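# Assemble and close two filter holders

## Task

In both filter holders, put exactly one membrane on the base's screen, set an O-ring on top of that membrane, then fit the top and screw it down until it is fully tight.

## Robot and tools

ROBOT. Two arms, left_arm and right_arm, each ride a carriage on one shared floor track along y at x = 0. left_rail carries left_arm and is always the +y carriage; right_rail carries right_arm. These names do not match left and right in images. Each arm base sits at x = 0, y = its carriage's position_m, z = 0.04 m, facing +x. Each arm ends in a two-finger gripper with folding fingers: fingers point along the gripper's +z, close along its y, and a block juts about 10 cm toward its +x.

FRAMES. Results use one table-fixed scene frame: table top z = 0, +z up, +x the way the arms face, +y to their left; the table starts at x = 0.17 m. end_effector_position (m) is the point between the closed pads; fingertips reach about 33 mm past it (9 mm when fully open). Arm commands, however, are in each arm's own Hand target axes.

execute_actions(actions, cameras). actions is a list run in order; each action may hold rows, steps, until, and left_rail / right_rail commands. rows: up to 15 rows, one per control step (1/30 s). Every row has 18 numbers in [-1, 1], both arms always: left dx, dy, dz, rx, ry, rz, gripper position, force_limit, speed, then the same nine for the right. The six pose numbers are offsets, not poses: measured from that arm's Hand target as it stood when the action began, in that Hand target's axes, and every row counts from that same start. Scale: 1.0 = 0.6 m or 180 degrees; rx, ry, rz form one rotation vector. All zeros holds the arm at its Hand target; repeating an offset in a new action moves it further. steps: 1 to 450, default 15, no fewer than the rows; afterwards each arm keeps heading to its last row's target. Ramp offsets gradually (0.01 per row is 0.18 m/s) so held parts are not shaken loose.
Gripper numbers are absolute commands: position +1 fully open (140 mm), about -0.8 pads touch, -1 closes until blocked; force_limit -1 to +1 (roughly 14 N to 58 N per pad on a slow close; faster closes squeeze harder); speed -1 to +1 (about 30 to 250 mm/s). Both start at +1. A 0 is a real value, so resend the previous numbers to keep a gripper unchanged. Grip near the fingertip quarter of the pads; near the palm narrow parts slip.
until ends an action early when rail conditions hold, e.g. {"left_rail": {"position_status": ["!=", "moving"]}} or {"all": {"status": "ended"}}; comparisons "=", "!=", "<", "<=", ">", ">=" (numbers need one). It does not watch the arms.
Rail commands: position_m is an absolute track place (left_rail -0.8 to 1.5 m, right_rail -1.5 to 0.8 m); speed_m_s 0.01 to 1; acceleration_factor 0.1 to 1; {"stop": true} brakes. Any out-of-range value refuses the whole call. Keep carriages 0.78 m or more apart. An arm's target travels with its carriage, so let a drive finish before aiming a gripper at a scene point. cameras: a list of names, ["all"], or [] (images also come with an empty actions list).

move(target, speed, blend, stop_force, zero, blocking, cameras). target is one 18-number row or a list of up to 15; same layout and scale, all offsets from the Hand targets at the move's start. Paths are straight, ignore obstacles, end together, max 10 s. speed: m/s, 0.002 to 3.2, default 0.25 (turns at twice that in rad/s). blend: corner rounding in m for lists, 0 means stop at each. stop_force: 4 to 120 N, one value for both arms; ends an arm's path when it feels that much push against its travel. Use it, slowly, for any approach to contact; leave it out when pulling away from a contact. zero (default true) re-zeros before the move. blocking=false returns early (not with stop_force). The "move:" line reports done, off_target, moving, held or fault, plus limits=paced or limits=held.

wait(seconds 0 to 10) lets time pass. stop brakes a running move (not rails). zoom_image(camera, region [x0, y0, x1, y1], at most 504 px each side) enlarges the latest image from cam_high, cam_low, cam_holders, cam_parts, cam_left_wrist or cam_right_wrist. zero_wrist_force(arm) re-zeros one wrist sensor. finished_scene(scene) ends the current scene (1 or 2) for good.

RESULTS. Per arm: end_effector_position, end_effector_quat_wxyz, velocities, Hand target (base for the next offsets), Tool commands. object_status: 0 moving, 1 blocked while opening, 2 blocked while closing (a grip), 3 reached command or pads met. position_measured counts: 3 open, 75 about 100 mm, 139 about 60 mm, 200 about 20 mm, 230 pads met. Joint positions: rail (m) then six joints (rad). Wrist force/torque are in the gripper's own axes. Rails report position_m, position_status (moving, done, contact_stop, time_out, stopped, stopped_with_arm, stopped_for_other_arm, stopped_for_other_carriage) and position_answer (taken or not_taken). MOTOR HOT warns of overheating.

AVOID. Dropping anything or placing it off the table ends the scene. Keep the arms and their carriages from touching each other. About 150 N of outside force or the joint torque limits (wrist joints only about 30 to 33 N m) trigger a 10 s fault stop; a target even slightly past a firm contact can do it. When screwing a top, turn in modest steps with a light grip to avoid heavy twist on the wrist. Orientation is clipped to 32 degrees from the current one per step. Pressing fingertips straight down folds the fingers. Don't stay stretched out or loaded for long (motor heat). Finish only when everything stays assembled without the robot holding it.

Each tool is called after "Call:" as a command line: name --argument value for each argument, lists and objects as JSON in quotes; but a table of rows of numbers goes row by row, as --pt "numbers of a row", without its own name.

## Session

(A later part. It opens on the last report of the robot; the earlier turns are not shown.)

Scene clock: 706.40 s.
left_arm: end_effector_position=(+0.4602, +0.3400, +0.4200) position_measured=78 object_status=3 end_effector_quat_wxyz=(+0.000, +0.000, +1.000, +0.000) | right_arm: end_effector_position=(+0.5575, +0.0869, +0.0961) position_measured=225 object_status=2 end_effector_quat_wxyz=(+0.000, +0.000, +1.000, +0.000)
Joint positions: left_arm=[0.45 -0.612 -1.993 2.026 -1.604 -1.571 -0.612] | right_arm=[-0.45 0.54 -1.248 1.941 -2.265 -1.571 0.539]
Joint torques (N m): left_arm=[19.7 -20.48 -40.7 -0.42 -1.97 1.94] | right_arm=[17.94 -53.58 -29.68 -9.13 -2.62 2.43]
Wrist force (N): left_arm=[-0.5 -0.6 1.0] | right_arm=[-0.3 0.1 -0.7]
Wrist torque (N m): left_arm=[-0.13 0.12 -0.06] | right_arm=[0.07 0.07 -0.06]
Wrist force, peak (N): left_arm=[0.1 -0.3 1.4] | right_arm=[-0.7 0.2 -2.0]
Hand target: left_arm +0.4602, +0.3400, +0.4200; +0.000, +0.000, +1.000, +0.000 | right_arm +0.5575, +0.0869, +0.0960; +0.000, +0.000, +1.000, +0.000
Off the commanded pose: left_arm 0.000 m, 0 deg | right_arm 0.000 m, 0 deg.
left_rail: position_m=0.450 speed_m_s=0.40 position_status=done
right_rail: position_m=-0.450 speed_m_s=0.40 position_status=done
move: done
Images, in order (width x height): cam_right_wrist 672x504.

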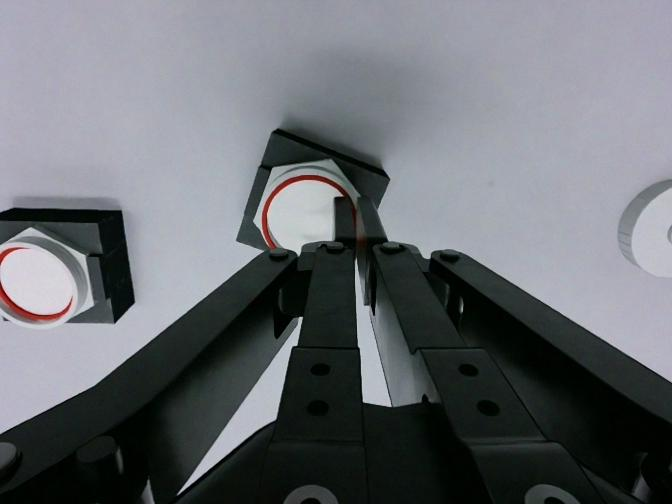

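Call:
move --target '[0,0,0,0,0,0,0.4,-1,-1,-0.0063,0.0007,0.01,0,0,0,-1,-1,-1]' --speed 0.03 --cameras '["cam_right_wrist"]'

Call:
zoom_image --camera "cam_right_wrist" --region '[240, 150, 360, 240]'

Scene clock: 719.57 s.
left_arm: end_effector_position=(+0.4602, +0.3400, +0.4200) position_measured=78 object_status=3 end_effector_quat_wxyz=(+0.000, +0.000, +1.000, +0.000) | right_arm: end_effector_position=(+0.5612, +0.0873, +0.0901) position_measured=225 object_status=2 end_effector_quat_wxyz=(+0.000, +0.000, +1.000, +0.000)
Joint positions: left_arm=[0.45 -0.612 -1.993 2.026 -1.604 -1.571 -0.612] | right_arm=[-0.45 0.538 -1.237 1.939 -2.274 -1.571 0.537]
Joint torques (N m): left_arm=[19.17 -22.51 -41.09 -0.43 -1.76 2.4] | right_arm=[-16.5 -56.29 -53.16 -9.34 -2.73 -0.76]
Wrist force (N): left_arm=[-0.1 -0.4 1.0] | right_arm=[-0.2 0.3 -0.5]
Wrist torque (N m): left_arm=[-0.09 0.04 -0.06] | right_arm=[0.10 0.04 -0.06]
Wrist force, peak (N): left_arm=[-0.3 -0.4 1.5] | right_arm=[-0.1 0.4 -1.1]
Hand target: left_arm +0.4602, +0.3400, +0.4200; +0.000, +0.000, +1.000, +0.000 | right_arm +0.5612, +0.0873, +0.0900; +0.000, +0.000, +1.000, +0.000
Off the commanded pose: left_arm 0.000 m, 0 deg | right_arm 0.000 m, 0 deg.
left_rail: position_m=0.450 speed_m_s=0.40 position_status=done
right_rail: position_m=-0.450 speed_m_s=0.40 position_status=done
move: done
Images, in order (width x height): cam_right_wrist 672x504.

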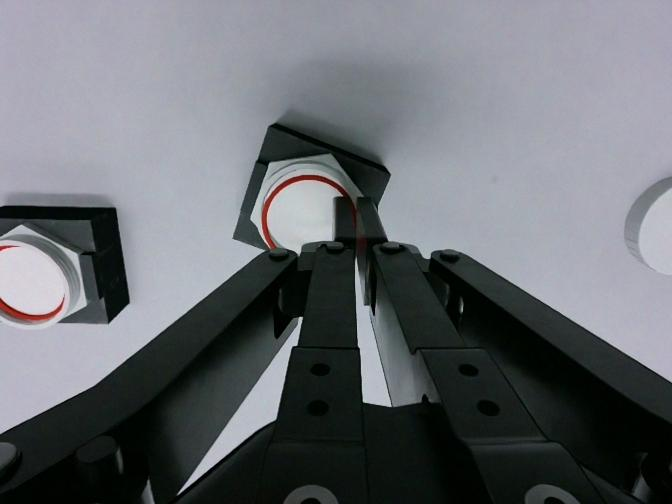

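Scaled by 4.200 from the camera's 672x504 image, which has a finer 960x720 frame.

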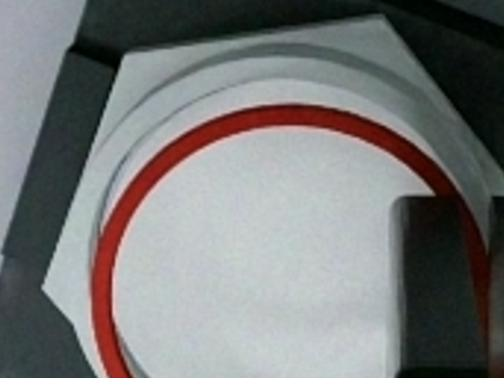

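Call:
move --target '[0,0,0,0,0,0,0.4,-1,-1,0,0,0.0185,0,0,0,-1,-1,-1]' --speed 0.01 --stop_force 4 --cameras '["cam_right_wrist", "cam_holders"]'

Call:
zoom_image --camera "cam_right_wrist" --region '[240, 150, 360, 240]'

Scene clock: 730.77 s.
left_arm: end_effector_position=(+0.4602, +0.3400, +0.4200) position_measured=78 object_status=3 end_effector_quat_wxyz=(+0.000, +0.000, +1.000, +0.000) | right_arm: end_effector_position=(+0.5613, +0.0873, +0.0819) position_measured=225 object_status=2 end_effector_quat_wxyz=(+0.000, +0.000, +1.000, +0.000)
Joint positions: left_arm=[0.45 -0.612 -1.993 2.026 -1.604 -1.571 -0.612] | right_arm=[-0.45 0.538 -1.228 1.944 -2.288 -1.571 0.537]
Joint torques (N m): left_arm=[18.83 -19.48 -40.51 -0.76 -1.9 2.24] | right_arm=[-14.82 -77.78 -51.82 -0.37 -1.95 -0.94]
Wrist force (N): left_arm=[0.1 -0.5 0.8] | right_arm=[0.5 -0.5 -4.1]
Wrist torque (N m): left_arm=[-0.12 0.00 -0.06] | right_arm=[0.09 0.01 -0.05]
Wrist force, peak (N): left_arm=[0.1 -0.7 1.1] | right_arm=[1.5 0.2 -10.2]
Hand target: left_arm +0.4602, +0.3400, +0.4200; +0.000, +0.000, +1.000, +0.000 | right_arm +0.5613, +0.0873, +0.0819; +0.000, +0.000, +1.000, +0.000 (not the last commanded pose)
Off the commanded pose: left_arm 0.000 m, 0 deg | right_arm 0.003 m, 0 deg.
left_rail: position_m=0.450 speed_m_s=0.40 position_status=done
right_rail: position_m=-0.450 speed_m_s=0.40 position_status=done
move: contact (right_arm)
Images, in order (width x height): cam_holders 672x504, cam_right_wrist 672x504.

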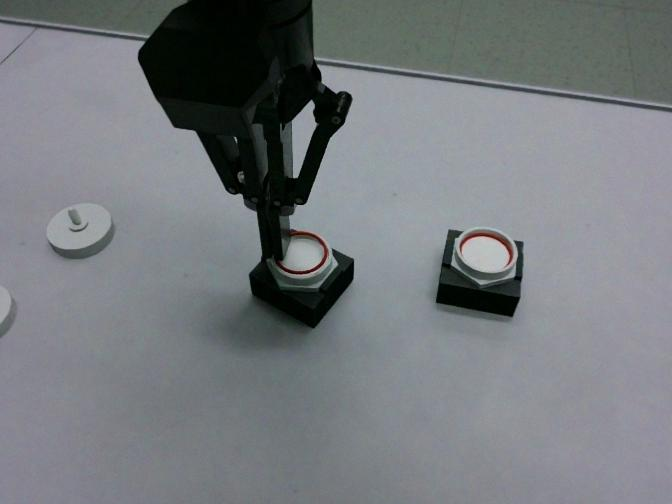

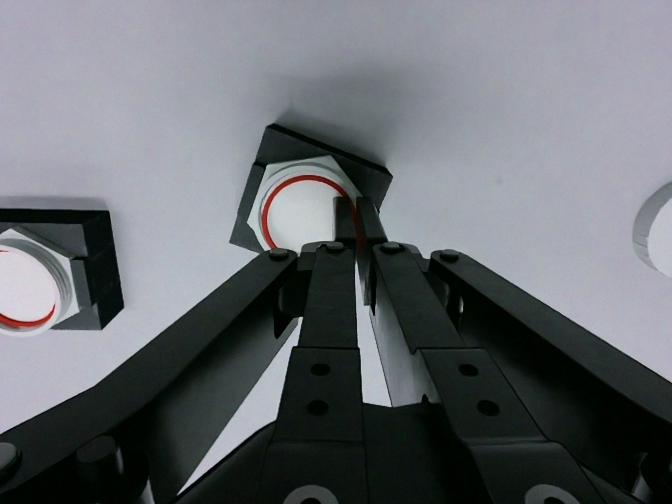

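Scaled by 4.200 from the camera's 672x504 image, which has a finer 960x720 frame.

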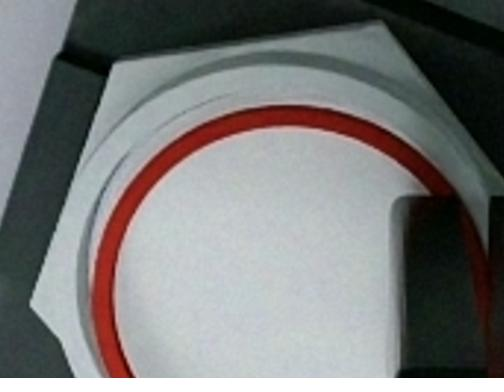

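Call:
move --pt "0 0 0 0 0 0 0.4 -1 -1 0 0 -0.0005 0 0 0 -1 -1 -1" --pt "0 0 0 0 0 0 0.4 -1 -1 0 0 -0.0005 0 0 0 -0.66 -1 -1" --speed 0.01 --cameras '["cam_right_wrist", "cam_holders"]'

Call:
zoom_image --camera "cam_right_wrist" --region '[240, 150, 380, 255]'

Call:
zoom_image --camera "cam_holders" --region '[230, 200, 370, 305]'

Scene clock: 738.67 s.
left_arm: end_effector_position=(+0.4602, +0.3400, +0.4200) position_measured=78 object_status=3 end_effector_quat_wxyz=(+0.000, +0.000, +1.000, +0.000) | right_arm: end_effector_position=(+0.5613, +0.0873, +0.0822) position_measured=213 object_status=0 end_effector_quat_wxyz=(+0.000, +0.000, +1.000, +0.000)
Joint positions: left_arm=[0.45 -0.612 -1.993 2.026 -1.604 -1.571 -0.612] | right_arm=[-0.45 0.538 -1.228 1.944 -2.288 -1.571 0.537]
Joint torques (N m): left_arm=[19.46 -20.5 -42.19 -0.2 -1.95 1.9] | right_arm=[-15.13 -77 -51.92 -0.13 -1.76 -0.88]
Wrist force (N): left_arm=[-0.3 -0.4 0.9] | right_arm=[0.0 0.3 -0.8]
Wrist torque (N m): left_arm=[-0.08 0.08 -0.07] | right_arm=[0.11 0.00 -0.05]
Wrist force, peak (N): left_arm=[-0.2 -0.5 1.3] | right_arm=[0.3 -0.2 -4.3]
Hand target: left_arm +0.4602, +0.3400, +0.4200; +0.000, +0.000, +1.000, +0.000 | right_arm +0.5613, +0.0873, +0.0822; +0.000, +0.000, +1.000, +0.000
Off the commanded pose: left_arm 0.000 m, 0 deg | right_arm 0.000 m, 0 deg.
left_rail: position_m=0.450 speed_m_s=0.40 position_status=done
right_rail: position_m=-0.450 speed_m_s=0.40 position_status=done
move: done
Images, in order (width x height): cam_holders 672x504, cam_right_wrist 672x504.

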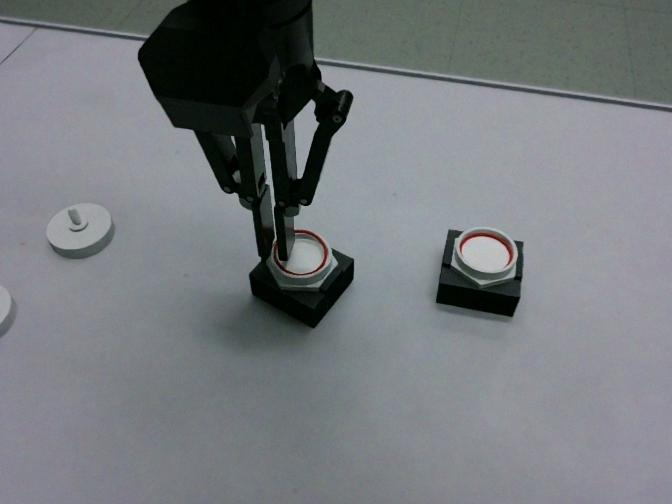

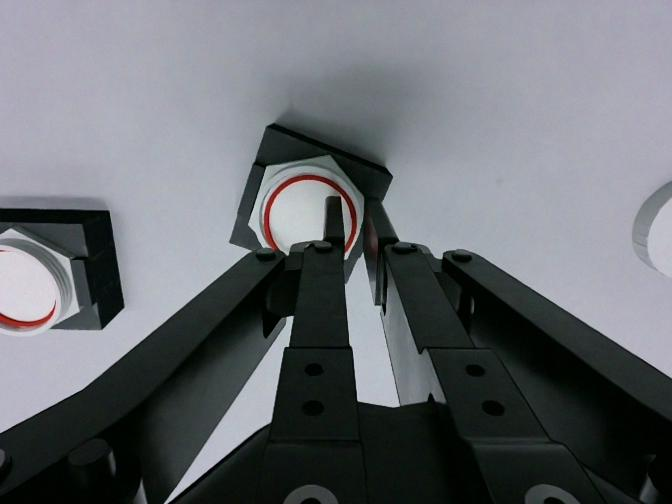

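Scaled by 3.600 from the camera's 672x504 image, which has a finer 960x720 frame.

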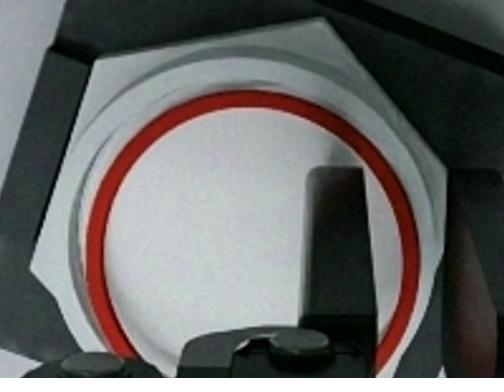

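Scaled by 3.600 from the camera's 672x504 image, which has a finer 960x720 frame.

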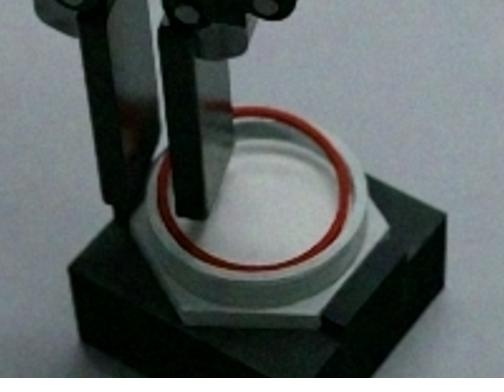

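Call:
move --target '[0,0,0,0,0,0,0.4,-1,-1,0,0,-0.06,0,0,0,-0.66,-1,-1]' --speed 0.04 --cameras '["cam_right_wrist", "cam_holders", "cam_low"]'

Call:
zoom_image --camera "cam_right_wrist" --region '[220, 130, 400, 265]'

Call:
zoom_image --camera "cam_holders" --region '[230, 200, 370, 305]'

Call:
zoom_image --camera "cam_low" --region '[270, 270, 390, 330]'

Scene clock: 746.00 s.
left_arm: end_effector_position=(+0.4602, +0.3400, +0.4200) position_measured=78 object_status=3 end_effector_quat_wxyz=(+0.000, +0.000, +1.000, +0.000) | right_arm: end_effector_position=(+0.5612, +0.0873, +0.1182) position_measured=213 object_status=3 end_effector_quat_wxyz=(+0.000, +0.000, +1.000, +0.000)
Joint positions: left_arm=[0.45 -0.612 -1.993 2.026 -1.604 -1.571 -0.612] | right_arm=[-0.45 0.538 -1.268 1.92 -2.224 -1.571 0.537]
Joint torques (N m): left_arm=[18.05 -23.17 -41.59 -0.32 -1.51 1.86] | right_arm=[-13.52 -78.16 -55.87 -0.17 -1.67 -0.65]
Wrist force (N): left_arm=[0.0 -0.1 1.0] | right_arm=[-0.2 0.0 -1.1]
Wrist torque (N m): left_arm=[-0.02 0.03 -0.06] | right_arm=[0.02 0.06 -0.04]
Wrist force, peak (N): left_arm=[-0.4 -0.4 1.2] | right_arm=[0.0 0.4 -1.6]
Hand target: left_arm +0.4602, +0.3400, +0.4200; +0.000, +0.000, +1.000, +0.000 | right_arm +0.5612, +0.0873, +0.1182; +0.000, +0.000, +1.000, +0.000
Off the commanded pose: left_arm 0.000 m, 0 deg | right_arm 0.000 m, 0 deg.
left_rail: position_m=0.450 speed_m_s=0.40 position_status=done
right_rail: position_m=-0.450 speed_m_s=0.40 position_status=done
move: done
Images, in order (width x height): cam_low 672x504, cam_holders 672x504, cam_right_wrist 672x504.

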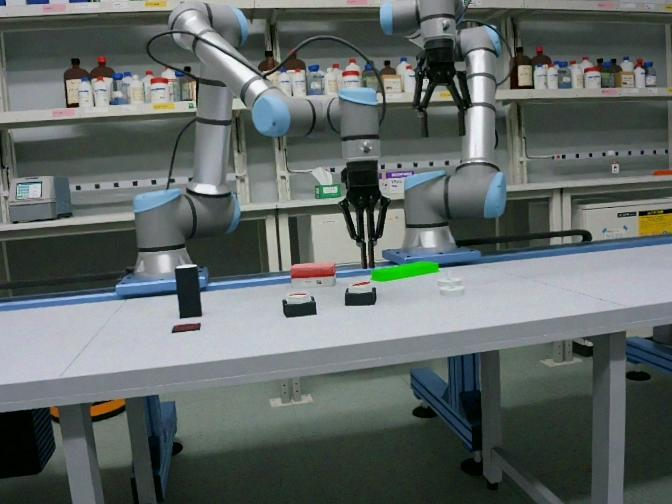

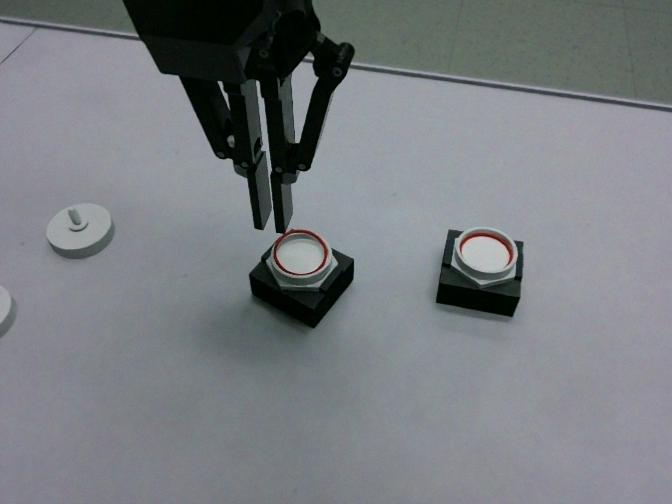

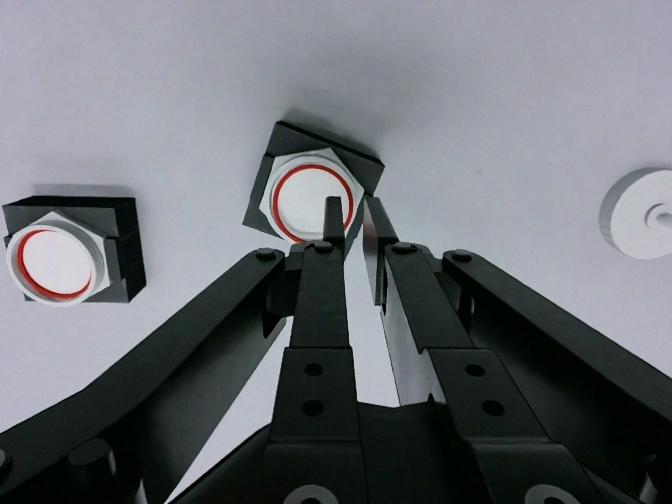

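Scaled by 2.800 from the camera's 672x504 image, which has a finer 960x720 frame.

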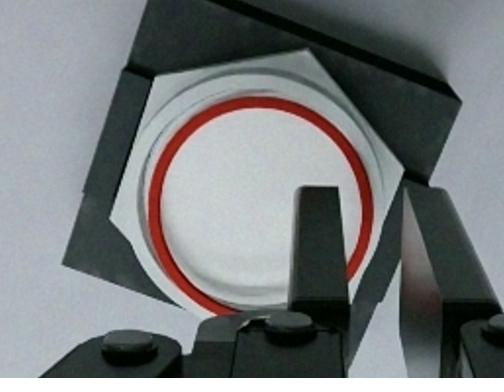

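Scaled by 3.600 from the camera's 672x504 image, which has a finer 960x720 frame.

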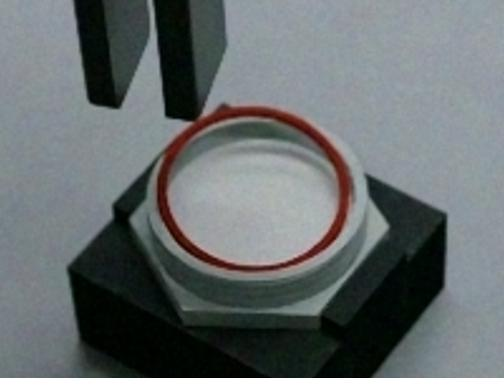

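Scaled by 4.200 from the camera's 672x504 image, which has a finer 960x720 frame.

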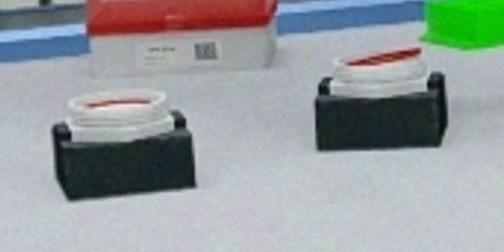

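Call:
move --pt "0 0 0 0 0 0 0.4 -1 -1 0 0.022 0 0 0 0 -1 -1 -0.5" --pt "0 0 0 0 0 0 0.4 -1 -1 0 0.022 0.0585 0 0 0 -1 -1 -0.5" --pt "0 0 0 0 0 0 0.4 -1 -1 0 0.0153 0.0585 0 0 0 -1 -1 -0.5" --speed '[0.05,0.05,0.01]' --cameras '["cam_right_wrist", "cam_holders", "cam_low"]'

Call:
zoom_image --camera "cam_low" --region '[270, 270, 390, 330]'

Call:
zoom_image --camera "cam_right_wrist" --region '[220, 130, 400, 265]'

Scene clock: 761.20 s.
left_arm: end_effector_position=(+0.4602, +0.3400, +0.4200) position_measured=78 object_status=3 end_effector_quat_wxyz=(+0.000, +0.000, +1.000, +0.000) | right_arm: end_effector_position=(+0.5612, +0.0966, +0.0831) position_measured=232 object_status=3 end_effector_quat_wxyz=(+0.000, +0.000, +1.000, +0.000)
Joint positions: left_arm=[0.45 -0.612 -1.993 2.026 -1.604 -1.571 -0.612] | right_arm=[-0.45 0.548 -1.22 1.931 -2.282 -1.571 0.547]
Joint torques (N m): left_arm=[18.31 -21.29 -41.08 -0.27 -1.71 1.75] | right_arm=[-17.67 -81.33 -28.42 -8.95 -2.81 -0.87]
Wrist force (N): left_arm=[-0.2 -0.6 0.9] | right_arm=[0.3 0.2 -0.9]
Wrist torque (N m): left_arm=[-0.12 0.05 -0.07] | right_arm=[0.06 -0.04 -0.06]
Wrist force, peak (N): left_arm=[0.2 -1.0 0.9] | right_arm=[-0.6 0.2 -1.7]
Hand target: left_arm +0.4602, +0.3400, +0.4200; +0.000, +0.000, +1.000, +0.000 | right_arm +0.5612, +0.0965, +0.0831; +0.000, +0.000, +1.000, +0.000
Off the commanded pose: left_arm 0.000 m, 0 deg | right_arm 0.000 m, 0 deg.
left_rail: position_m=0.450 speed_m_s=0.40 position_status=done
right_rail: position_m=-0.450 speed_m_s=0.40 position_status=done
move: done
Images, in order (width x height): cam_low 672x504, cam_holders 672x504, cam_right_wrist 672x504.

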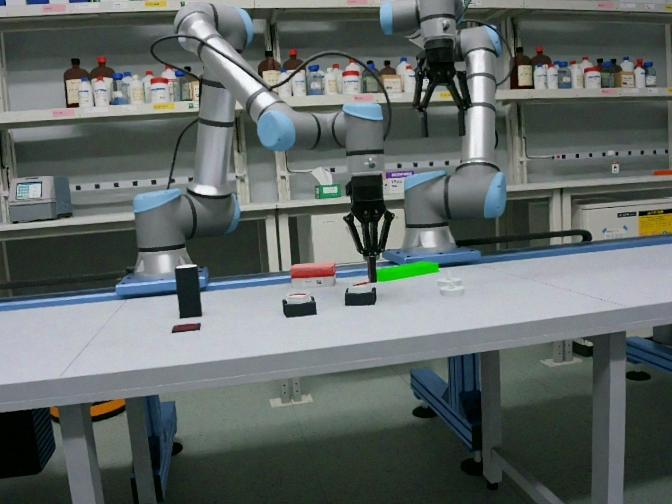

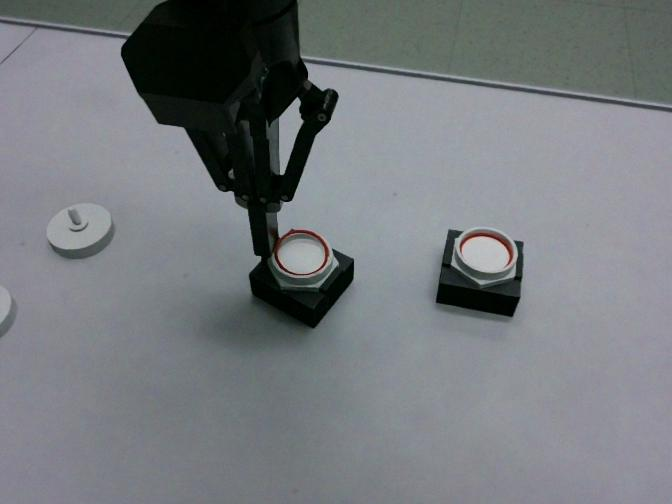

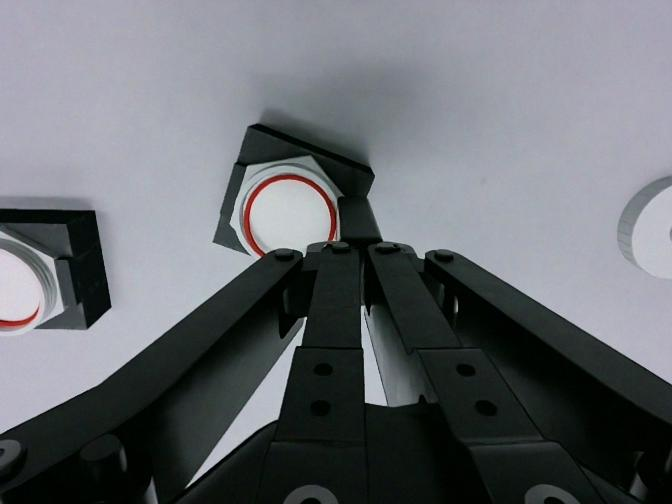

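Scaled by 4.200 from the camera's 672x504 image, which has a finer 960x720 frame.

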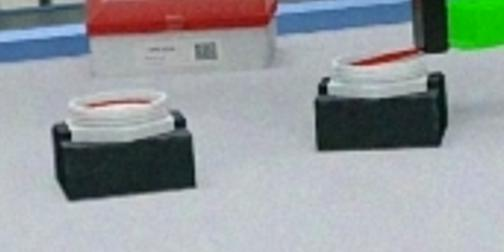

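Scaled by 2.800 from the camera's 672x504 image, which has a finer 960x720 frame.

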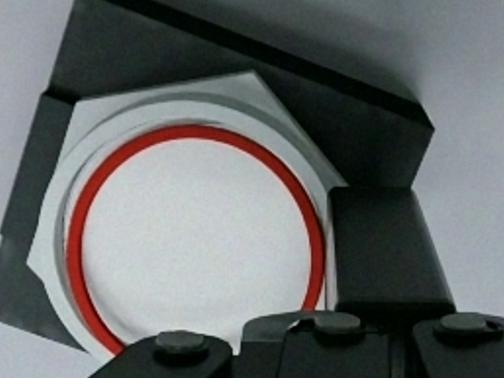

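Call:
move --pt "0 0 0 0 0 0 0.4 -1 -1 0 -0.0033 0 0 0 0 -1 -1 -0.5" --speed 0.01 --cameras '["cam_right_wrist", "cam_holders", "cam_low"]'

Call:
zoom_image --camera "cam_low" --region '[330, 265, 390, 310]'

Call:
zoom_image --camera "cam_right_wrist" --region '[220, 130, 400, 265]'

Scene clock: 764.63 s.
left_arm: end_effector_position=(+0.4602, +0.3400, +0.4200) position_measured=78 object_status=3 end_effector_quat_wxyz=(+0.000, +0.000, +1.000, +0.000) | right_arm: end_effector_position=(+0.5613, +0.0945, +0.0832) position_measured=232 object_status=3 end_effector_quat_wxyz=(+0.000, +0.000, +1.000, +0.000)
Joint positions: left_arm=[0.45 -0.612 -1.993 2.026 -1.604 -1.571 -0.612] | right_arm=[-0.45 0.546 -1.222 1.933 -2.283 -1.571 0.545]
Joint torques (N m): left_arm=[21.11 -18.68 -41.87 -0.01 -1.34 1.76] | right_arm=[-15.63 -80.96 -29.11 -9.37 -0.43 -0.96]
Wrist force (N): left_arm=[0.5 -0.1 0.5] | right_arm=[0.1 0.8 -1.0]
Wrist torque (N m): left_arm=[-0.04 -0.10 -0.06] | right_arm=[0.10 0.00 -0.06]
Wrist force, peak (N): left_arm=[0.2 -0.6 1.4] | right_arm=[0.1 0.8 -1.0]
Hand target: left_arm +0.4602, +0.3400, +0.4200; +0.000, +0.000, +1.000, +0.000 | right_arm +0.5613, +0.0945, +0.0831; +0.000, +0.000, +1.000, +0.000
Off the commanded pose: left_arm 0.000 m, 0 deg | right_arm 0.000 m, 0 deg.
left_rail: position_m=0.450 speed_m_s=0.40 position_status=done
right_rail: position_m=-0.450 speed_m_s=0.40 position_status=done
move: done
Images, in order (width x height): cam_low 672x504, cam_holders 672x504, cam_right_wrist 672x504.

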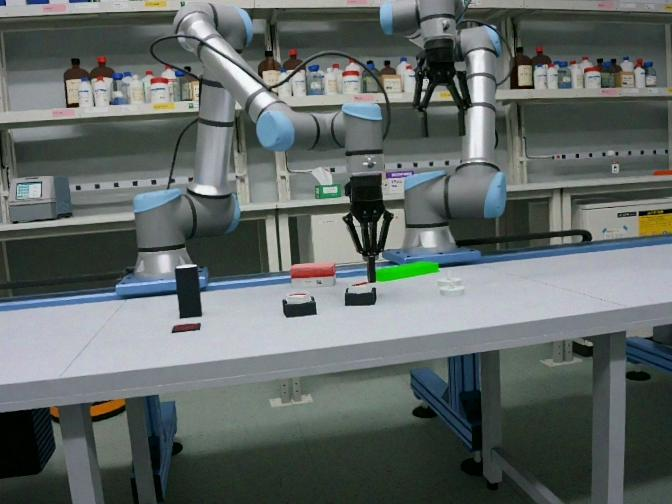

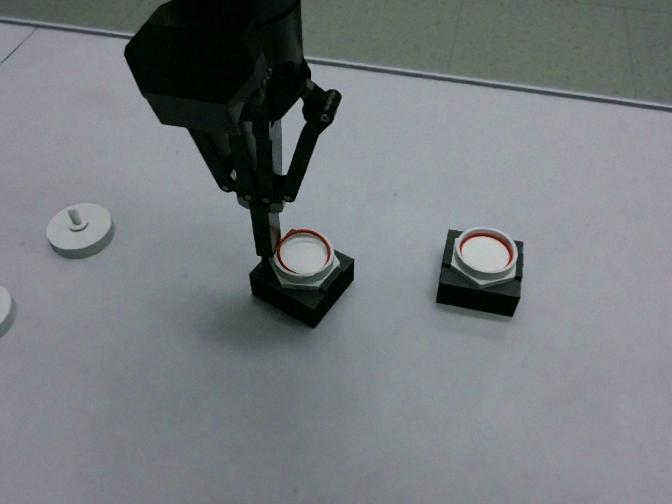

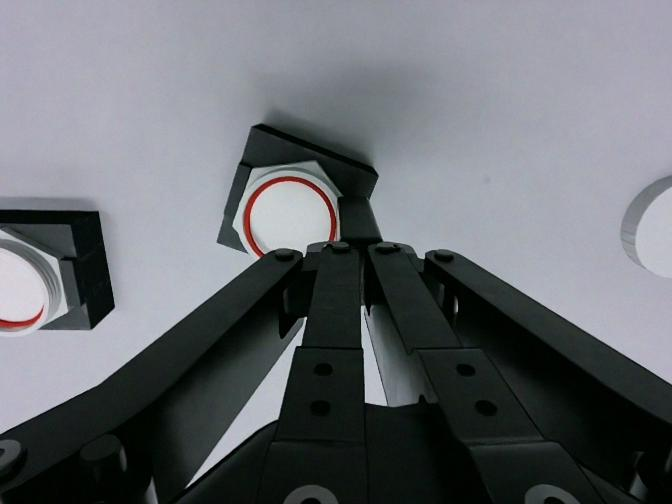

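Scaled by 8.400 from the camera's 672x504 image, which has a finer 960x720 frame.

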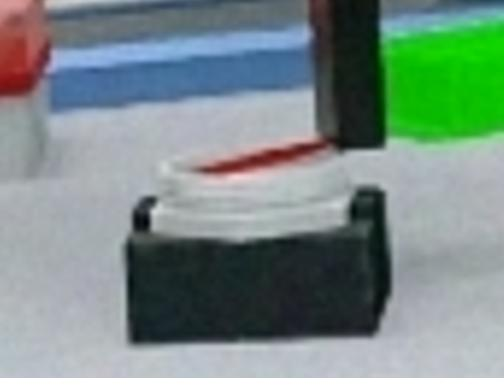

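Scaled by 2.800 from the camera's 672x504 image, which has a finer 960x720 frame.

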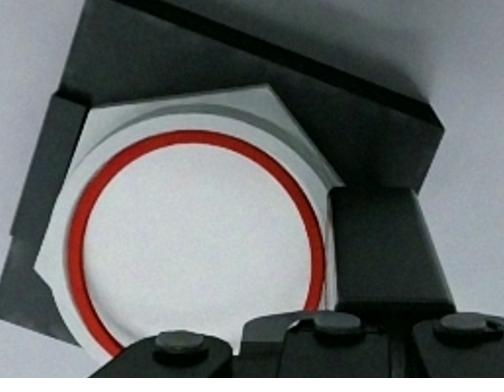

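Call:
move --pt "0 0 0 0 0 0 0.4 -1 -1 0 0.0025 -0.0005 0 0 0 -1 -1 -0.5" --pt "0 0 0 0 0 0 0.4 -1 -1 0 0.015 -0.05 0 0 0 -1 -1 -0.5" --speed '[0.01,0.06]' --cameras '["cam_right_wrist", "cam_holders", "cam_low"]'

Call:
zoom_image --camera "cam_low" --region '[330, 265, 390, 310]'

Call:
zoom_image --camera "cam_right_wrist" --region '[220, 130, 400, 265]'

Scene clock: 769.67 s.
left_arm: end_effector_position=(+0.4602, +0.3400, +0.4200) position_measured=78 object_status=3 end_effector_quat_wxyz=(+0.000, +0.000, +1.000, +0.000) | right_arm: end_effector_position=(+0.5612, +0.1035, +0.1131) position_measured=232 object_status=3 end_effector_quat_wxyz=(+0.000, +0.000, +1.000, +0.000)
Joint positions: left_arm=[0.45 -0.612 -1.993 2.026 -1.604 -1.571 -0.612] | right_arm=[-0.45 0.556 -1.247 1.901 -2.226 -1.571 0.555]
Joint torques (N m): left_arm=[17.61 -20.61 -41.31 -0.33 -1.49 1.38] | right_arm=[17.02 -80.42 -55.99 -0.04 1.83 2.34]
Wrist force (N): left_arm=[-0.3 -0.5 0.8] | right_arm=[-0.3 0.0 -0.9]
Wrist torque (N m): left_arm=[-0.12 0.10 -0.05] | right_arm=[0.01 0.12 -0.05]
Wrist force, peak (N): left_arm=[-0.4 -0.7 1.2] | right_arm=[-0.1 0.3 -1.6]
Hand target: left_arm +0.4602, +0.3400, +0.4200; +0.000, +0.000, +1.000, +0.000 | right_arm +0.5612, +0.1035, +0.1132; +0.000, +0.000, +1.000, +0.000
Off the commanded pose: left_arm 0.000 m, 0 deg | right_arm 0.000 m, 0 deg.
left_rail: position_m=0.450 speed_m_s=0.40 position_status=done
right_rail: position_m=-0.450 speed_m_s=0.40 position_status=done
move: done
Images, in order (width x height): cam_low 672x504, cam_holders 672x504, cam_right_wrist 672x504.

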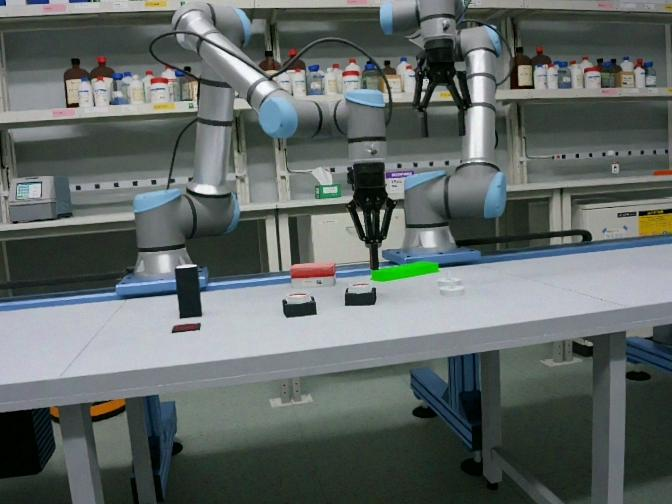

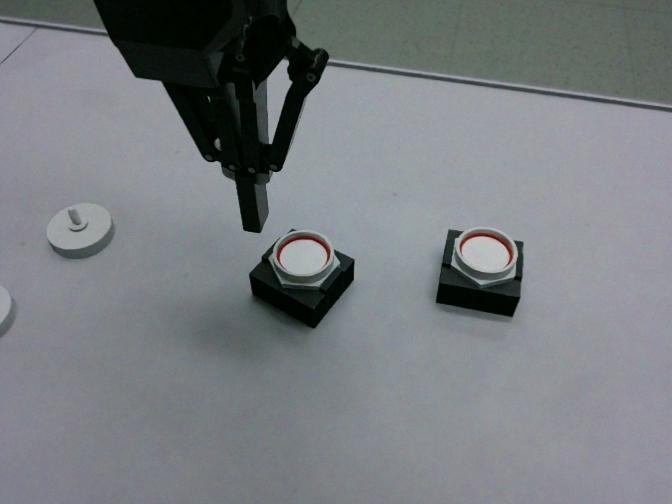

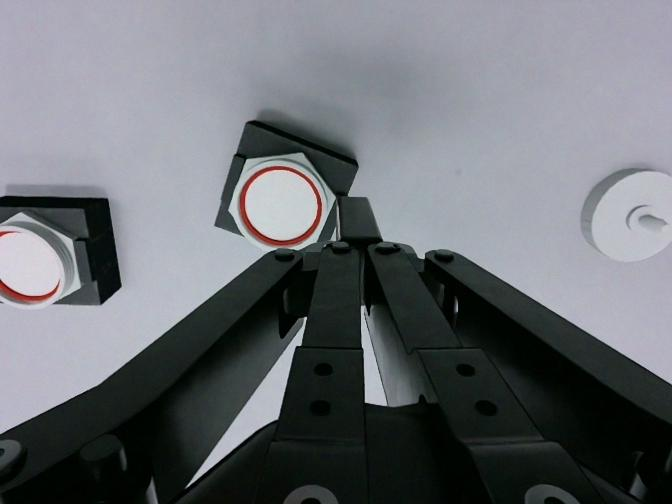

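Scaled by 8.400 from the camera's 672x504 image, which has a finer 960x720 frame.

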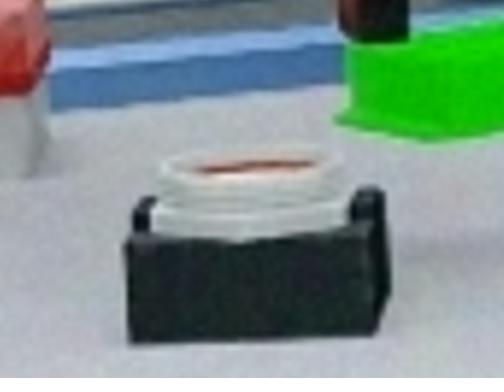

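Scaled by 2.800 from the camera's 672x504 image, which has a finer 960x720 frame.

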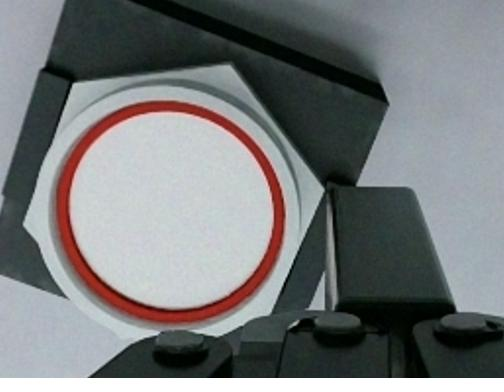

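Call:
move --pt "-0.02 -0.04 0.04 0 0 0 0.1 -1 -1 0 -0.05 -0.12 0 0 0 0.357 -1 -0.5" --pt "-0.1163 -0.2333 0.2833 0 0 0 0.1 -1 -1 -0.0597 -0.7058 -0.1447 -0.2596 0.2596 0.4496 0.357 -1 -0.5" --speed '[0.2,0.3]' --blend '[0.03,0]' --cameras '["cam_left_wrist", "cam_high", "cam_holders"]'

Scene clock: 883.30 s.
left_arm: end_effector_position=(+0.5299, +0.2000, +0.2501) position_measured=117 object_status=3 end_effector_quat_wxyz=(+0.000, +0.000, +1.000, +0.000) | right_arm: end_effector_position=(+0.5973, -0.3199, +0.1998) position_measured=84 object_status=3 end_effector_quat_wxyz=(-0.354, +0.612, +0.613, +0.354)
Joint positions: left_arm=[0.45 -0.743 -1.702 2.131 -1.999 -1.571 -0.743] | right_arm=[-0.45 -0.554 -1.444 2.166 -1.553 -0.743 0.678]
Joint torques (N m): left_arm=[-14.7 -20.95 -36.53 -9.59 1.43 -1.75] | right_arm=[-16.07 -33.71 -25.36 1.72 6.09 2.01]
Wrist force (N): left_arm=[-0.1 0.0 0.6] | right_arm=[-0.9 -0.2 -1.2]
Wrist torque (N m): left_arm=[-0.01 0.04 0.06] | right_arm=[-0.07 -0.47 0.03]
Wrist force, peak (N): left_arm=[-0.2 -0.6 1.3] | right_arm=[-2.1 -0.4 -2.6]
Hand target: left_arm +0.5299, +0.2000, +0.2500; +0.000, +0.000, +1.000, +0.000 | right_arm +0.5973, -0.3200, +0.1998; -0.354, +0.612, +0.613, +0.354
Off the commanded pose: left_arm 0.000 m, 0 deg | right_arm 0.000 m, 0 deg.
left_rail: position_m=0.450 speed_m_s=0.40 position_status=done
right_rail: position_m=-0.450 speed_m_s=0.40 position_status=done
move: done
Images, in order (width x height): cam_high 672x504, cam_holders 672x504, cam_left_wrist 672x504.

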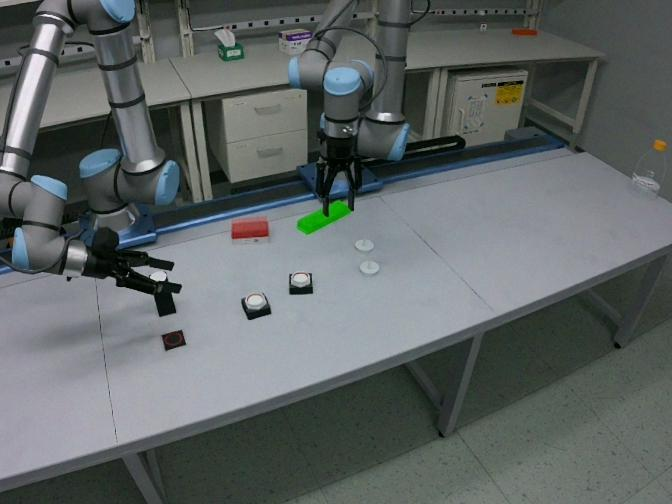

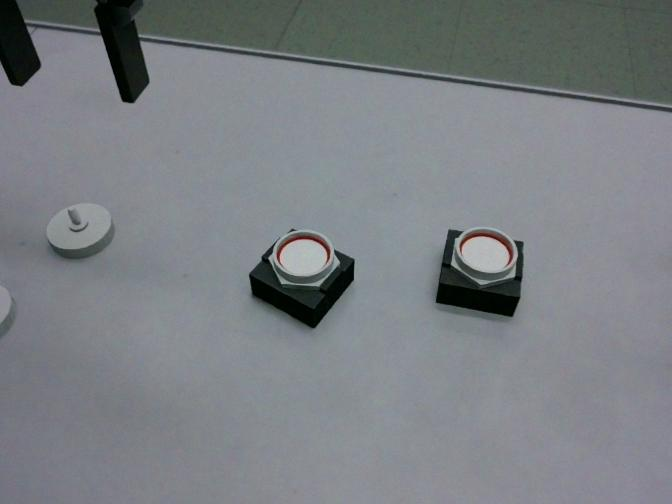

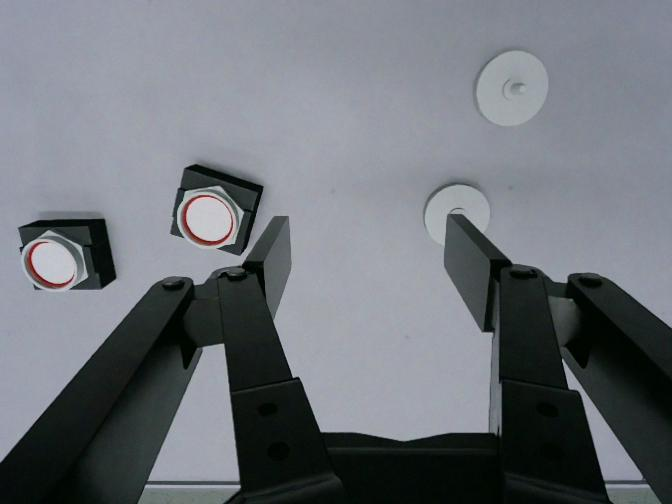

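Call:
move --target '[-0.1217,-0.4833,0.1667,0,0,0,0.1,-1,-1,0,0,0,0,0,0,0.357,-1,-0.5]' --speed 0.3 --cameras '["cam_left_wrist"]'

Call:
zoom_image --camera "cam_left_wrist" --region '[240, 120, 480, 300]'

Scene clock: 892.80 s.
left_arm: end_effector_position=(+0.6030, -0.0899, +0.1501) position_measured=117 object_status=3 end_effector_quat_wxyz=(+0.000, +0.000, +1.000, +0.000) | right_arm: end_effector_position=(+0.5973, -0.3200, +0.1998) position_measured=84 object_status=3 end_effector_quat_wxyz=(-0.354, +0.612, +0.613, +0.354)
Joint positions: left_arm=[0.45 -0.947 -1.253 1.83 -2.148 -1.571 -0.947] | right_arm=[-0.45 -0.554 -1.444 2.166 -1.553 -0.743 0.678]
Joint torques (N m): left_arm=[-16.65 -51.72 -61.45 0.21 0.66 -1.91] | right_arm=[-15.97 -34.61 -26.54 1.42 6.08 -0.45]
Wrist force (N): left_arm=[-0.1 -0.2 0.3] | right_arm=[-0.8 -0.2 -1.2]
Wrist torque (N m): left_arm=[-0.01 0.03 0.04] | right_arm=[-0.06 -0.49 0.04]
Wrist force, peak (N): left_arm=[-0.4 -3.1 1.7] | right_arm=[-0.8 -0.3 -1.6]
Hand target: left_arm +0.6030, -0.0900, +0.1500; +0.000, +0.000, +1.000, +0.000 | right_arm +0.5973, -0.3200, +0.1998; -0.354, +0.612, +0.613, +0.354
Off the commanded pose: left_arm 0.000 m, 0 deg | right_arm 0.000 m, 0 deg.
left_rail: position_m=0.450 speed_m_s=0.40 position_status=done
right_rail: position_m=-0.450 speed_m_s=0.40 position_status=done
move: done
Images, in order (width x height): cam_left_wrist 672x504.

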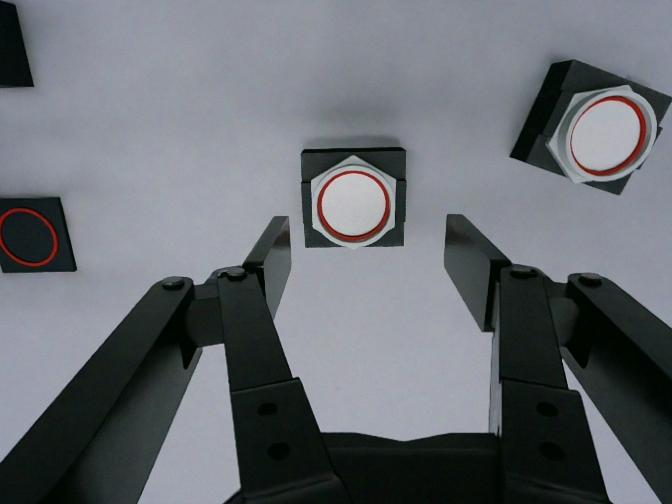

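Scaled by 2.100 from the camera's 672x504 image, which has a finer 960x720 frame.

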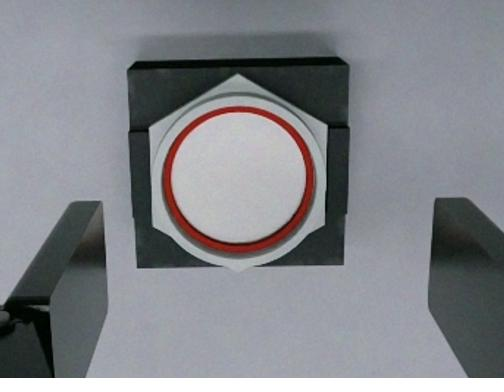

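Call:
move --pt "-0.005 -0.0092 0.1233 0 0 0 0.1 -1 -1 0 0 0 0 0 0 0.357 -1 -0.5" --pt "-0.005 -0.0092 0.1233 0 0 0 -1 -1 -1 0 0 0 0 0 0 0.357 -1 -0.5" --speed '[0.12,0.1]' --cameras '[]'

Call:
move --pt "0 0 0 0 0 0 0.1 -1 -1 0 0 0 0 0 0 0.357 -1 -0.5" --pt "0 0 0 0 0 0.5 0.1 -1 -1 0 0 0 0 0 0 0.357 -1 -0.5" --pt "0 0 0 0 0 0.5 -1 -1 -1 0 0 0 0 0 0 0.357 -1 -0.5" --speed '[0.1,0.5,0.1]' --cameras '["cam_left_wrist", "cam_low"]'

Scene clock: 906.47 s.
left_arm: end_effector_position=(+0.6060, -0.0955, +0.0761) position_measured=152 object_status=0 end_effector_quat_wxyz=(+0.000, +0.000, +1.000, +0.000) | right_arm: end_effector_position=(+0.5973, -0.3200, +0.1998) position_measured=84 object_status=3 end_effector_quat_wxyz=(-0.354, +0.612, +0.613, +0.354)
Joint positions: left_arm=[0.45 -0.948 -1.169 1.869 -2.271 -1.571 -0.948] | right_arm=[-0.45 -0.554 -1.444 2.166 -1.553 -0.743 0.678]
Joint torques (N m): left_arm=[-14.15 -61.23 -29.57 -8.21 -0.57 -1.78] | right_arm=[-14.88 -34.53 -27.52 1.61 6.01 -0.39]
Wrist force (N): left_arm=[0.7 0.7 -4.9] | right_arm=[-0.8 -0.3 -1.3]
Wrist torque (N m): left_arm=[-0.01 0.02 0.03] | right_arm=[-0.09 -0.48 0.03]
Wrist force, peak (N): left_arm=[0.2 0.2 -5.2] | right_arm=[-0.9 -0.3 -1.5]
Hand target: left_arm +0.6060, -0.0955, +0.0761; +0.000, +0.000, +1.000, +0.000 | right_arm +0.5973, -0.3200, +0.1998; -0.354, +0.612, +0.613, +0.354
Off the commanded pose: left_arm 0.000 m, 0 deg | right_arm 0.000 m, 0 deg.
left_rail: position_m=0.450 speed_m_s=0.40 position_status=done
right_rail: position_m=-0.450 speed_m_s=0.40 position_status=done
move: done
No camera images: "cameras" was empty.

Scene clock: 910.83 s.
left_arm: end_effector_position=(+0.6060, -0.0955, +0.0761) position_measured=152 object_status=0 end_effector_quat_wxyz=(+0.000, +0.707, +0.707, +0.000) | right_arm: end_effector_position=(+0.5973, -0.3200, +0.1998) position_measured=84 object_status=3 end_effector_quat_wxyz=(-0.354, +0.612, +0.613, +0.354)
Joint positions: left_arm=[0.45 -0.948 -1.169 1.869 -2.271 -1.571 0.623] | right_arm=[-0.45 -0.554 -1.444 2.166 -1.553 -0.743 0.678]
Joint torques (N m): left_arm=[19.9 -60.52 -56.39 -0.89 -1.69 2.13] | right_arm=[-15.51 -33.93 -28.31 1.37 6.14 -0.3]
Wrist force (N): left_arm=[0.9 -0.8 -4.2] | right_arm=[-0.9 -0.2 -1.4]
Wrist torque (N m): left_arm=[-0.04 0.07 -0.07] | right_arm=[-0.06 -0.48 0.04]
Wrist force, peak (N): left_arm=[1.0 -1.0 -5.1] | right_arm=[-1.0 -0.4 -1.5]
Hand target: left_arm +0.6060, -0.0955, +0.0761; +0.000, +0.707, +0.707, +0.000 | right_arm +0.5973, -0.3200, +0.1998; -0.354, +0.612, +0.613, +0.354
Off the commanded pose: left_arm 0.000 m, 0 deg | right_arm 0.000 m, 0 deg.
left_rail: position_m=0.450 speed_m_s=0.40 position_status=done
right_rail: position_m=-0.450 speed_m_s=0.40 position_status=done
move: done
Images, in order (width x height): cam_low 672x504, cam_left_wrist 672x504.

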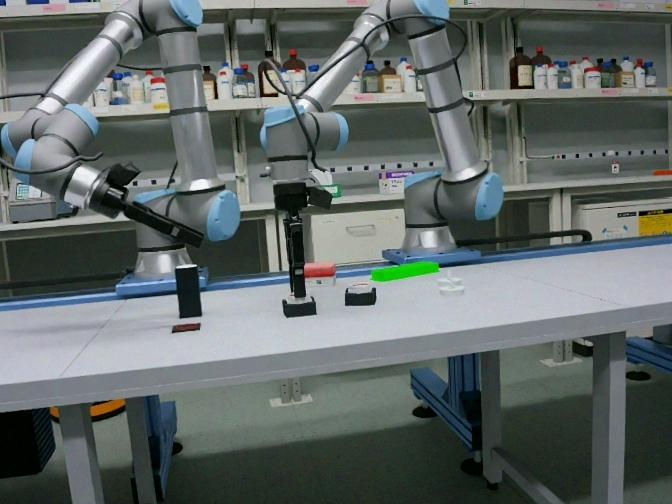

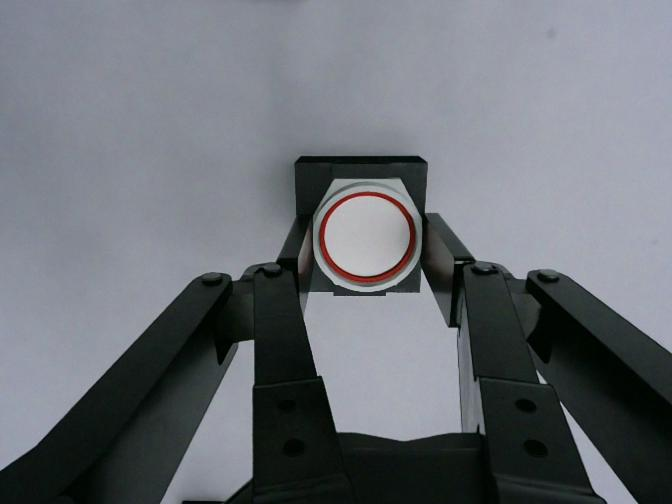

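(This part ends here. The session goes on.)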